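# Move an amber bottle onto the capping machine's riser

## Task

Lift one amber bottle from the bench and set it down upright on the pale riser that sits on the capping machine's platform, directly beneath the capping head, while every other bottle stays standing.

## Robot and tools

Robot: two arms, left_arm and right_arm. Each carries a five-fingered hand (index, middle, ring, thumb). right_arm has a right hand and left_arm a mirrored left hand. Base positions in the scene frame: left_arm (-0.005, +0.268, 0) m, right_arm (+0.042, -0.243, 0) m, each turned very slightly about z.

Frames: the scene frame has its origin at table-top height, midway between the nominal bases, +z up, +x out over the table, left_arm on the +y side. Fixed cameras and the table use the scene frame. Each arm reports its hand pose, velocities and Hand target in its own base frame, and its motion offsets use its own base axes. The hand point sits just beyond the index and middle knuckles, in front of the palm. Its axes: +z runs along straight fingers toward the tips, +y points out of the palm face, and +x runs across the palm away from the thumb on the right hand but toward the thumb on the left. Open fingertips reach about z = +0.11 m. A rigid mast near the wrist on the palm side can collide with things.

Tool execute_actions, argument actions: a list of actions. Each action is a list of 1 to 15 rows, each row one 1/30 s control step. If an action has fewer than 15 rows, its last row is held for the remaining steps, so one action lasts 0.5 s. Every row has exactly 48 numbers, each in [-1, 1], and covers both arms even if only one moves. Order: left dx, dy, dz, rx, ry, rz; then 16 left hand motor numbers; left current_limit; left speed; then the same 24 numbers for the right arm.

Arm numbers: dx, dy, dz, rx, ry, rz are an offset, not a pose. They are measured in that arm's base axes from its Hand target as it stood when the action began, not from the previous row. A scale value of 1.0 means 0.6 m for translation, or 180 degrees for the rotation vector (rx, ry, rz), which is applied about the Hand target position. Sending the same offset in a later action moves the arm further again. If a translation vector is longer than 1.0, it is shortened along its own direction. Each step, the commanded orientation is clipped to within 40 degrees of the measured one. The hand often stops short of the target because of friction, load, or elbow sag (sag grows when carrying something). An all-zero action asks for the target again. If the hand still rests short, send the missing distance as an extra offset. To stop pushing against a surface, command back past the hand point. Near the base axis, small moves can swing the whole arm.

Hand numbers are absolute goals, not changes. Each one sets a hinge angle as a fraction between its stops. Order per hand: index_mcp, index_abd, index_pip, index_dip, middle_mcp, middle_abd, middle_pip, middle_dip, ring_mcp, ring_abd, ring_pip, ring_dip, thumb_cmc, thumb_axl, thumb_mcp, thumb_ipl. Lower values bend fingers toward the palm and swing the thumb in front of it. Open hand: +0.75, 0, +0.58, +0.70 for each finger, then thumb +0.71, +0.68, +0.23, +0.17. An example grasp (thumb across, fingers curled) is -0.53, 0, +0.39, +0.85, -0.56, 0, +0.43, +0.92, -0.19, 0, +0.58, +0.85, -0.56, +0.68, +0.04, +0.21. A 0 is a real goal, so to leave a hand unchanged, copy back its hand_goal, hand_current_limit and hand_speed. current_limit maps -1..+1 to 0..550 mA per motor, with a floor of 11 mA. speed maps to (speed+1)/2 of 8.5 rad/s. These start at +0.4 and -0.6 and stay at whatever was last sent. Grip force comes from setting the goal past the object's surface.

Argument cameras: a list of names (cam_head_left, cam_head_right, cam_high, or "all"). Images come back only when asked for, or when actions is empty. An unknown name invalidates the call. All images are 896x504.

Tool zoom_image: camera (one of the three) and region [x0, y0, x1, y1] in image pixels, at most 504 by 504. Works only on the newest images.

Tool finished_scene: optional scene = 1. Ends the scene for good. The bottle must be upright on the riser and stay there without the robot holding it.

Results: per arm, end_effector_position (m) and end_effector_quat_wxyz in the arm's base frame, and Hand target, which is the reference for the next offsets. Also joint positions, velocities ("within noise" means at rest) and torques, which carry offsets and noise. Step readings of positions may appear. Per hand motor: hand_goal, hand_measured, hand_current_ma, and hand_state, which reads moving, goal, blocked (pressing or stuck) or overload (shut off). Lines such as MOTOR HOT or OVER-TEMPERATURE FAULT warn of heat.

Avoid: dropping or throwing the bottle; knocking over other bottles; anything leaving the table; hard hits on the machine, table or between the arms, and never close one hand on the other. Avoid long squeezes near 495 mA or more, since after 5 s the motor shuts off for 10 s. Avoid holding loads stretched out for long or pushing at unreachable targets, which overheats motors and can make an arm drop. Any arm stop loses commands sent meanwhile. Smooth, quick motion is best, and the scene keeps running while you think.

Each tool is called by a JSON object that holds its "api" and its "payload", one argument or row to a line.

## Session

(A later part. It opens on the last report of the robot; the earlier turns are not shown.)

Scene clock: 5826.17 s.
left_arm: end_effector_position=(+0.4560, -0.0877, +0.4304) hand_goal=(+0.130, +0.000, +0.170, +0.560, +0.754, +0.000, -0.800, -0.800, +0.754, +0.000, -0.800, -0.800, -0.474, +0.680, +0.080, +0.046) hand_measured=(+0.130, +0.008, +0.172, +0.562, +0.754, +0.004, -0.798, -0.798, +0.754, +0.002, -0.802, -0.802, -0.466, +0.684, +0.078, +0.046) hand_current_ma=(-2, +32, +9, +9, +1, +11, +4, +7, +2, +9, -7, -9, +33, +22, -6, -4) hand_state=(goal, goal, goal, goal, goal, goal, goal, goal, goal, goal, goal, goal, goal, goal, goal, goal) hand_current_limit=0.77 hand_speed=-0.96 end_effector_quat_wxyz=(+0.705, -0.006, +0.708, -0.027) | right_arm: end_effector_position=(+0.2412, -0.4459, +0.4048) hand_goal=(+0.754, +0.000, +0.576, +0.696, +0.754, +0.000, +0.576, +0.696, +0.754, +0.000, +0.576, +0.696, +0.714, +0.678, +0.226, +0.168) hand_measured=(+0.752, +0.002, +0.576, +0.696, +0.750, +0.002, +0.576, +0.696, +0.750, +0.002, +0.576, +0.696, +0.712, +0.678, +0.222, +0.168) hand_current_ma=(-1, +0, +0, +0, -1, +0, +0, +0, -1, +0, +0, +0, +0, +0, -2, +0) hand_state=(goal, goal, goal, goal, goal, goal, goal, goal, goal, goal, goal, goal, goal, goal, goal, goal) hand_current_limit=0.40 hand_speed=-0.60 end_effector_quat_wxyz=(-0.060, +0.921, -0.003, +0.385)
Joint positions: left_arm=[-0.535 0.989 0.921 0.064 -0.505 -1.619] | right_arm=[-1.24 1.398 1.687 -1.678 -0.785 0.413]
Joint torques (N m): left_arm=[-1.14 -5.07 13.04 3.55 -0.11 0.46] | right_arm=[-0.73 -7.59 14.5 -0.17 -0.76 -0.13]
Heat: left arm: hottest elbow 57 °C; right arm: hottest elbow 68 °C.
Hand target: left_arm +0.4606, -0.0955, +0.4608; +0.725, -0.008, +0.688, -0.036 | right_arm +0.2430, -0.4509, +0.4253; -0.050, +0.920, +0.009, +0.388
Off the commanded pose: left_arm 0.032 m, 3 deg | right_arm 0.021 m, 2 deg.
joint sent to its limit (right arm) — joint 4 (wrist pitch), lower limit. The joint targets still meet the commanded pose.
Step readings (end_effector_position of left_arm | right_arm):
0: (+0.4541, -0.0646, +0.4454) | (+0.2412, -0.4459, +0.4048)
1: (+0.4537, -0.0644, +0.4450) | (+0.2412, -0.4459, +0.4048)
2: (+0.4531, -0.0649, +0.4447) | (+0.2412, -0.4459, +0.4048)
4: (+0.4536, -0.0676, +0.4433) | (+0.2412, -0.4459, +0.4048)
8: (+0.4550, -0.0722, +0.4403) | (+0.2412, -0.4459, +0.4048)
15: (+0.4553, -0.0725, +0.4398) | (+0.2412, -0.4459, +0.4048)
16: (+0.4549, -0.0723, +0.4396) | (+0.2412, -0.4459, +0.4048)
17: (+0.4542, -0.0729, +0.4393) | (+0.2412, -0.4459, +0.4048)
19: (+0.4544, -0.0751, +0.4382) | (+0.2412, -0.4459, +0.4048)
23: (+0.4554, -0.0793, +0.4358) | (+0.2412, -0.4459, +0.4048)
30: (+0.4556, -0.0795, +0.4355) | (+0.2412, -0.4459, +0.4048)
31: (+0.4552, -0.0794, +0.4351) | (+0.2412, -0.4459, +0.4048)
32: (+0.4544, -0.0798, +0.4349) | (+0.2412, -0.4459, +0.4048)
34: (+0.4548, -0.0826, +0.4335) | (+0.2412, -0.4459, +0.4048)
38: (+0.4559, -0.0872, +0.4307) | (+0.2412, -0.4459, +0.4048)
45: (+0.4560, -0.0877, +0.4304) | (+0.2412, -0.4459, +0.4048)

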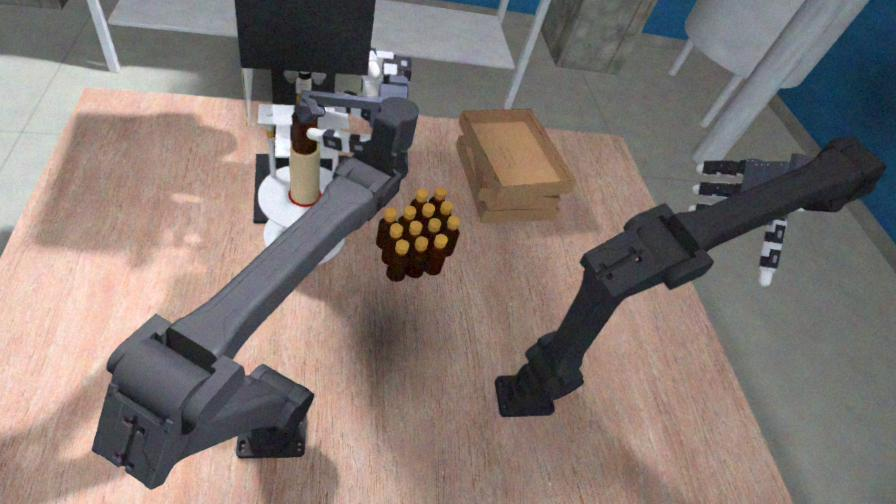

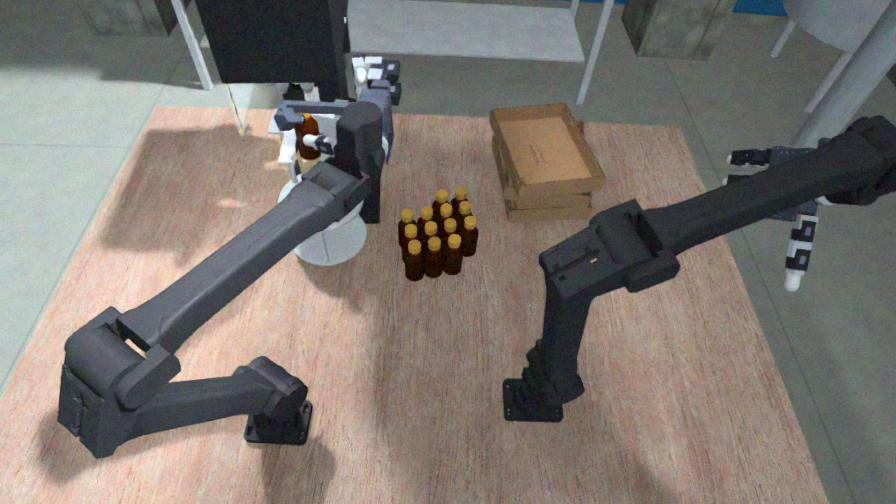

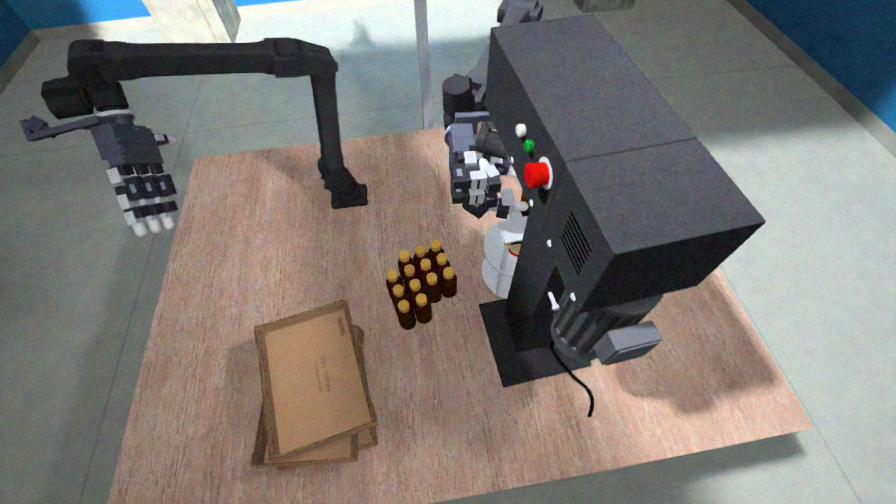

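{"api": "execute_actions", "payload": {
  "actions": [
    [[0.001,-0.012,0.012,0,0,0,0.13,0,0.17,0.56,0.754,0,-0.8,-0.8,0.754,0,-0.8,-0.8,-0.475,0.68,0.08,0.045,0.77,-0.96,0,0,0,0,0,0,0.754,0,0.576,0.696,0.754,0,0.576,0.696,0.754,0,0.576,0.696,0.714,0.678,0.226,0.168,0.4,-0.6]],
    [[0.000,-0.013,0.012,0,0,0,0.13,0,0.17,0.56,0.754,0,-0.8,-0.8,0.754,0,-0.8,-0.8,-0.475,0.68,0.08,0.045,0.77,-0.96,0,0,0,0,0,0,0.754,0,0.576,0.696,0.754,0,0.576,0.696,0.754,0,0.576,0.696,0.714,0.678,0.226,0.168,0.4,-0.6]],
    [[0.000,-0.014,0.012,0,0,0,0.13,0,0.17,0.56,0.754,0,-0.8,-0.8,0.754,0,-0.8,-0.8,-0.475,0.68,0.08,0.045,0.77,-0.96,0,0,0,0,0,0,0.754,0,0.576,0.696,0.754,0,0.576,0.696,0.754,0,0.576,0.696,0.714,0.678,0.226,0.168,0.4,-0.6]],
    [[0.000,-0.016,0.008,0,0,0,0.13,0,0.17,0.56,0.754,0,-0.8,-0.8,0.754,0,-0.8,-0.8,-0.475,0.68,0.08,0.045,0.77,-0.96,0,0,0,0,0,0,0.754,0,0.576,0.696,0.754,0,0.576,0.696,0.754,0,0.576,0.696,0.714,0.678,0.226,0.168,0.4,-0.6]]
  ],
  "cameras": ["cam_head_left", "cam_head_right", "cam_high"]
}}

{"api": "zoom_image", "payload": {
  "camera": "cam_head_left",
  "region": [260, 90, 360, 190]
}}

{"api": "zoom_image", "payload": {
  "camera": "cam_high",
  "region": [460, 120, 560, 220]
}}

Scene clock: 5847.50 s.
left_arm: end_effector_position=(+0.4573, -0.1206, +0.4550) hand_goal=(+0.130, +0.000, +0.170, +0.560, +0.754, +0.000, -0.800, -0.800, +0.754, +0.000, -0.800, -0.800, -0.474, +0.680, +0.080, +0.046) hand_measured=(+0.130, +0.008, +0.172, +0.562, +0.754, +0.004, -0.798, -0.798, +0.754, +0.002, -0.802, -0.802, -0.466, +0.684, +0.078, +0.046) hand_current_ma=(+0, +32, +9, +9, +0, +11, +4, +7, +0, +9, -7, -9, +33, +22, -6, -4) hand_state=(goal, goal, goal, goal, goal, goal, goal, goal, goal, goal, goal, goal, goal, goal, goal, goal) hand_current_limit=0.77 hand_speed=-0.96 end_effector_quat_wxyz=(+0.713, -0.008, +0.700, -0.030) | right_arm: end_effector_position=(+0.2412, -0.4459, +0.4048) hand_goal=(+0.754, +0.000, +0.576, +0.696, +0.754, +0.000, +0.576, +0.696, +0.754, +0.000, +0.576, +0.696, +0.714, +0.678, +0.226, +0.168) hand_measured=(+0.752, +0.002, +0.576, +0.696, +0.750, +0.002, +0.576, +0.696, +0.750, +0.002, +0.576, +0.696, +0.712, +0.678, +0.222, +0.168) hand_current_ma=(-1, +0, +0, +0, -1, +0, +0, +0, -1, +0, +0, +0, +0, +0, -2, +0) hand_state=(goal, goal, goal, goal, goal, goal, goal, goal, goal, goal, goal, goal, goal, goal, goal, goal) hand_current_limit=0.40 hand_speed=-0.60 end_effector_quat_wxyz=(-0.060, +0.921, -0.003, +0.385)
Joint positions: left_arm=[-0.615 1.038 1.002 0.058 -0.584 -1.613] | right_arm=[-1.24 1.398 1.687 -1.678 -0.785 0.413]
Joint torques (N m): left_arm=[-1.08 -5.54 14.39 1.78 -0.09 0.46] | right_arm=[-0.79 -7.59 14.52 -0.17 -0.76 -0.13]
Heat: left arm: hottest elbow 59 °C; right arm: hottest elbow 68 °C.
Hand target: left_arm +0.4613, -0.1285, +0.4871; +0.725, -0.008, +0.688, -0.036 | right_arm +0.2430, -0.4509, +0.4253; -0.050, +0.920, +0.009, +0.388
Off the commanded pose: left_arm 0.033 m, 2 deg | right_arm 0.021 m, 2 deg.
joint sent to its limit (right arm) — joint 4 (wrist pitch), lower limit. The joint targets still meet the commanded pose.
Step readings (end_effector_position of left_arm | right_arm):
0: (+0.4560, -0.0877, +0.4304) | (+0.2412, -0.4459, +0.4048)
1: (+0.4555, -0.0874, +0.4302) | (+0.2412, -0.4459, +0.4048)
2: (+0.4548, -0.0880, +0.4302) | (+0.2412, -0.4459, +0.4048)
4: (+0.4548, -0.0897, +0.4302) | (+0.2412, -0.4459, +0.4048)
8: (+0.4549, -0.0933, +0.4295) | (+0.2412, -0.4459, +0.4048)
15: (+0.4550, -0.0935, +0.4294) | (+0.2412, -0.4459, +0.4048)
16: (+0.4545, -0.0933, +0.4302) | (+0.2412, -0.4459, +0.4048)
17: (+0.4542, -0.0940, +0.4314) | (+0.2412, -0.4459, +0.4048)
19: (+0.4550, -0.0969, +0.4353) | (+0.2412, -0.4459, +0.4048)
23: (+0.4556, -0.1015, +0.4414) | (+0.2412, -0.4459, +0.4048)
30: (+0.4558, -0.1020, +0.4420) | (+0.2412, -0.4459, +0.4048)
31: (+0.4554, -0.1019, +0.4422) | (+0.2412, -0.4459, +0.4048)
32: (+0.4551, -0.1026, +0.4431) | (+0.2412, -0.4459, +0.4048)
34: (+0.4561, -0.1057, +0.4458) | (+0.2412, -0.4459, +0.4048)
38: (+0.4568, -0.1104, +0.4499) | (+0.2412, -0.4459, +0.4048)
45: (+0.4567, -0.1108, +0.4504) | (+0.2412, -0.4459, +0.4048)
46: (+0.4562, -0.1104, +0.4505) | (+0.2412, -0.4459, +0.4048)
47: (+0.4556, -0.1110, +0.4512) | (+0.2412, -0.4459, +0.4048)
49: (+0.4564, -0.1147, +0.4531) | (+0.2412, -0.4459, +0.4048)
53: (+0.4573, -0.1202, +0.4551) | (+0.2412, -0.4459, +0.4048)
60: (+0.4573, -0.1206, +0.4550) | (+0.2412, -0.4459, +0.4048)

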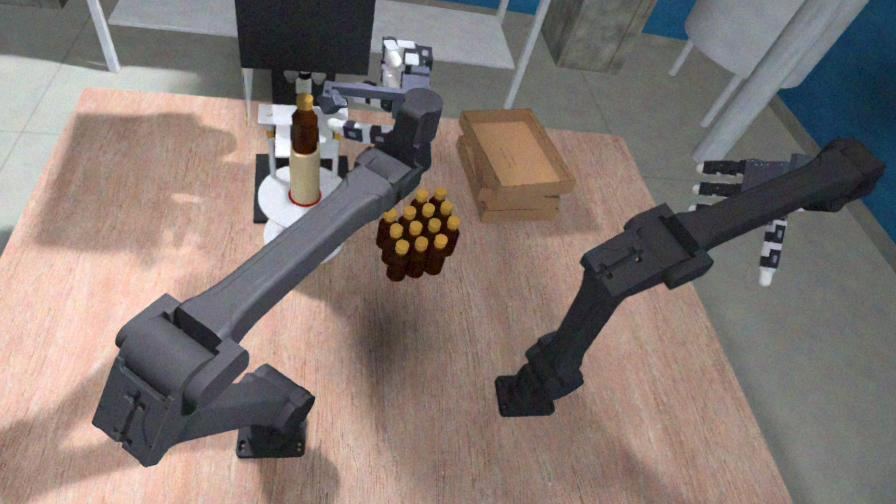

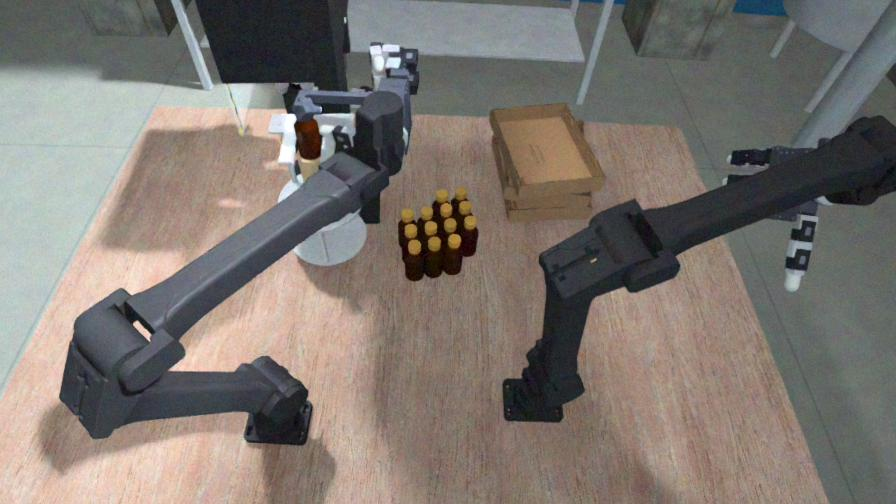

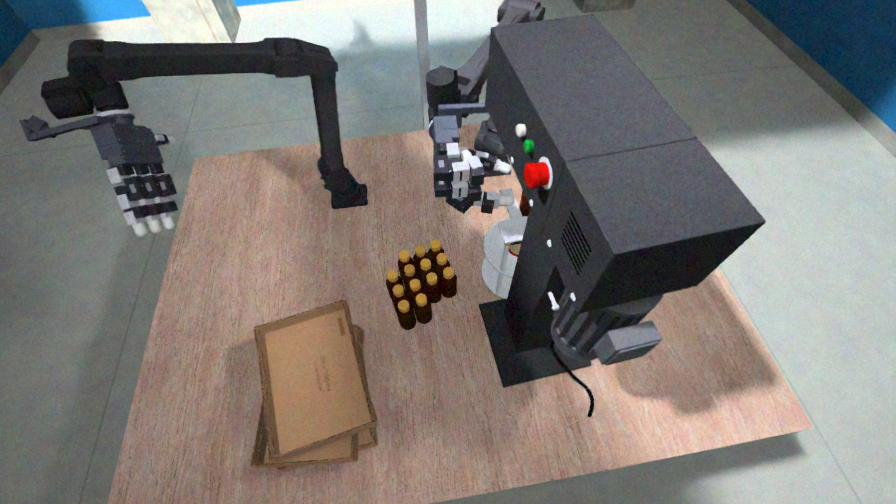

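Scaled by 5.040 from the camera's 896x504 image, which has a finer 1280x720 frame.

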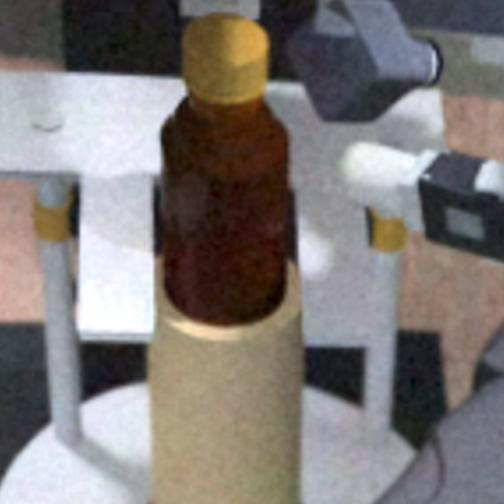

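Scaled by 5.040 from the camera's 896x504 image, which has a finer 1280x720 frame.

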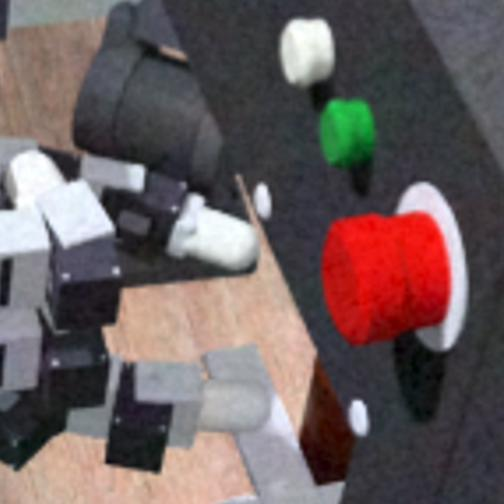

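{"api": "finished_scene", "payload": {

}}

The scene is finished: the task was done.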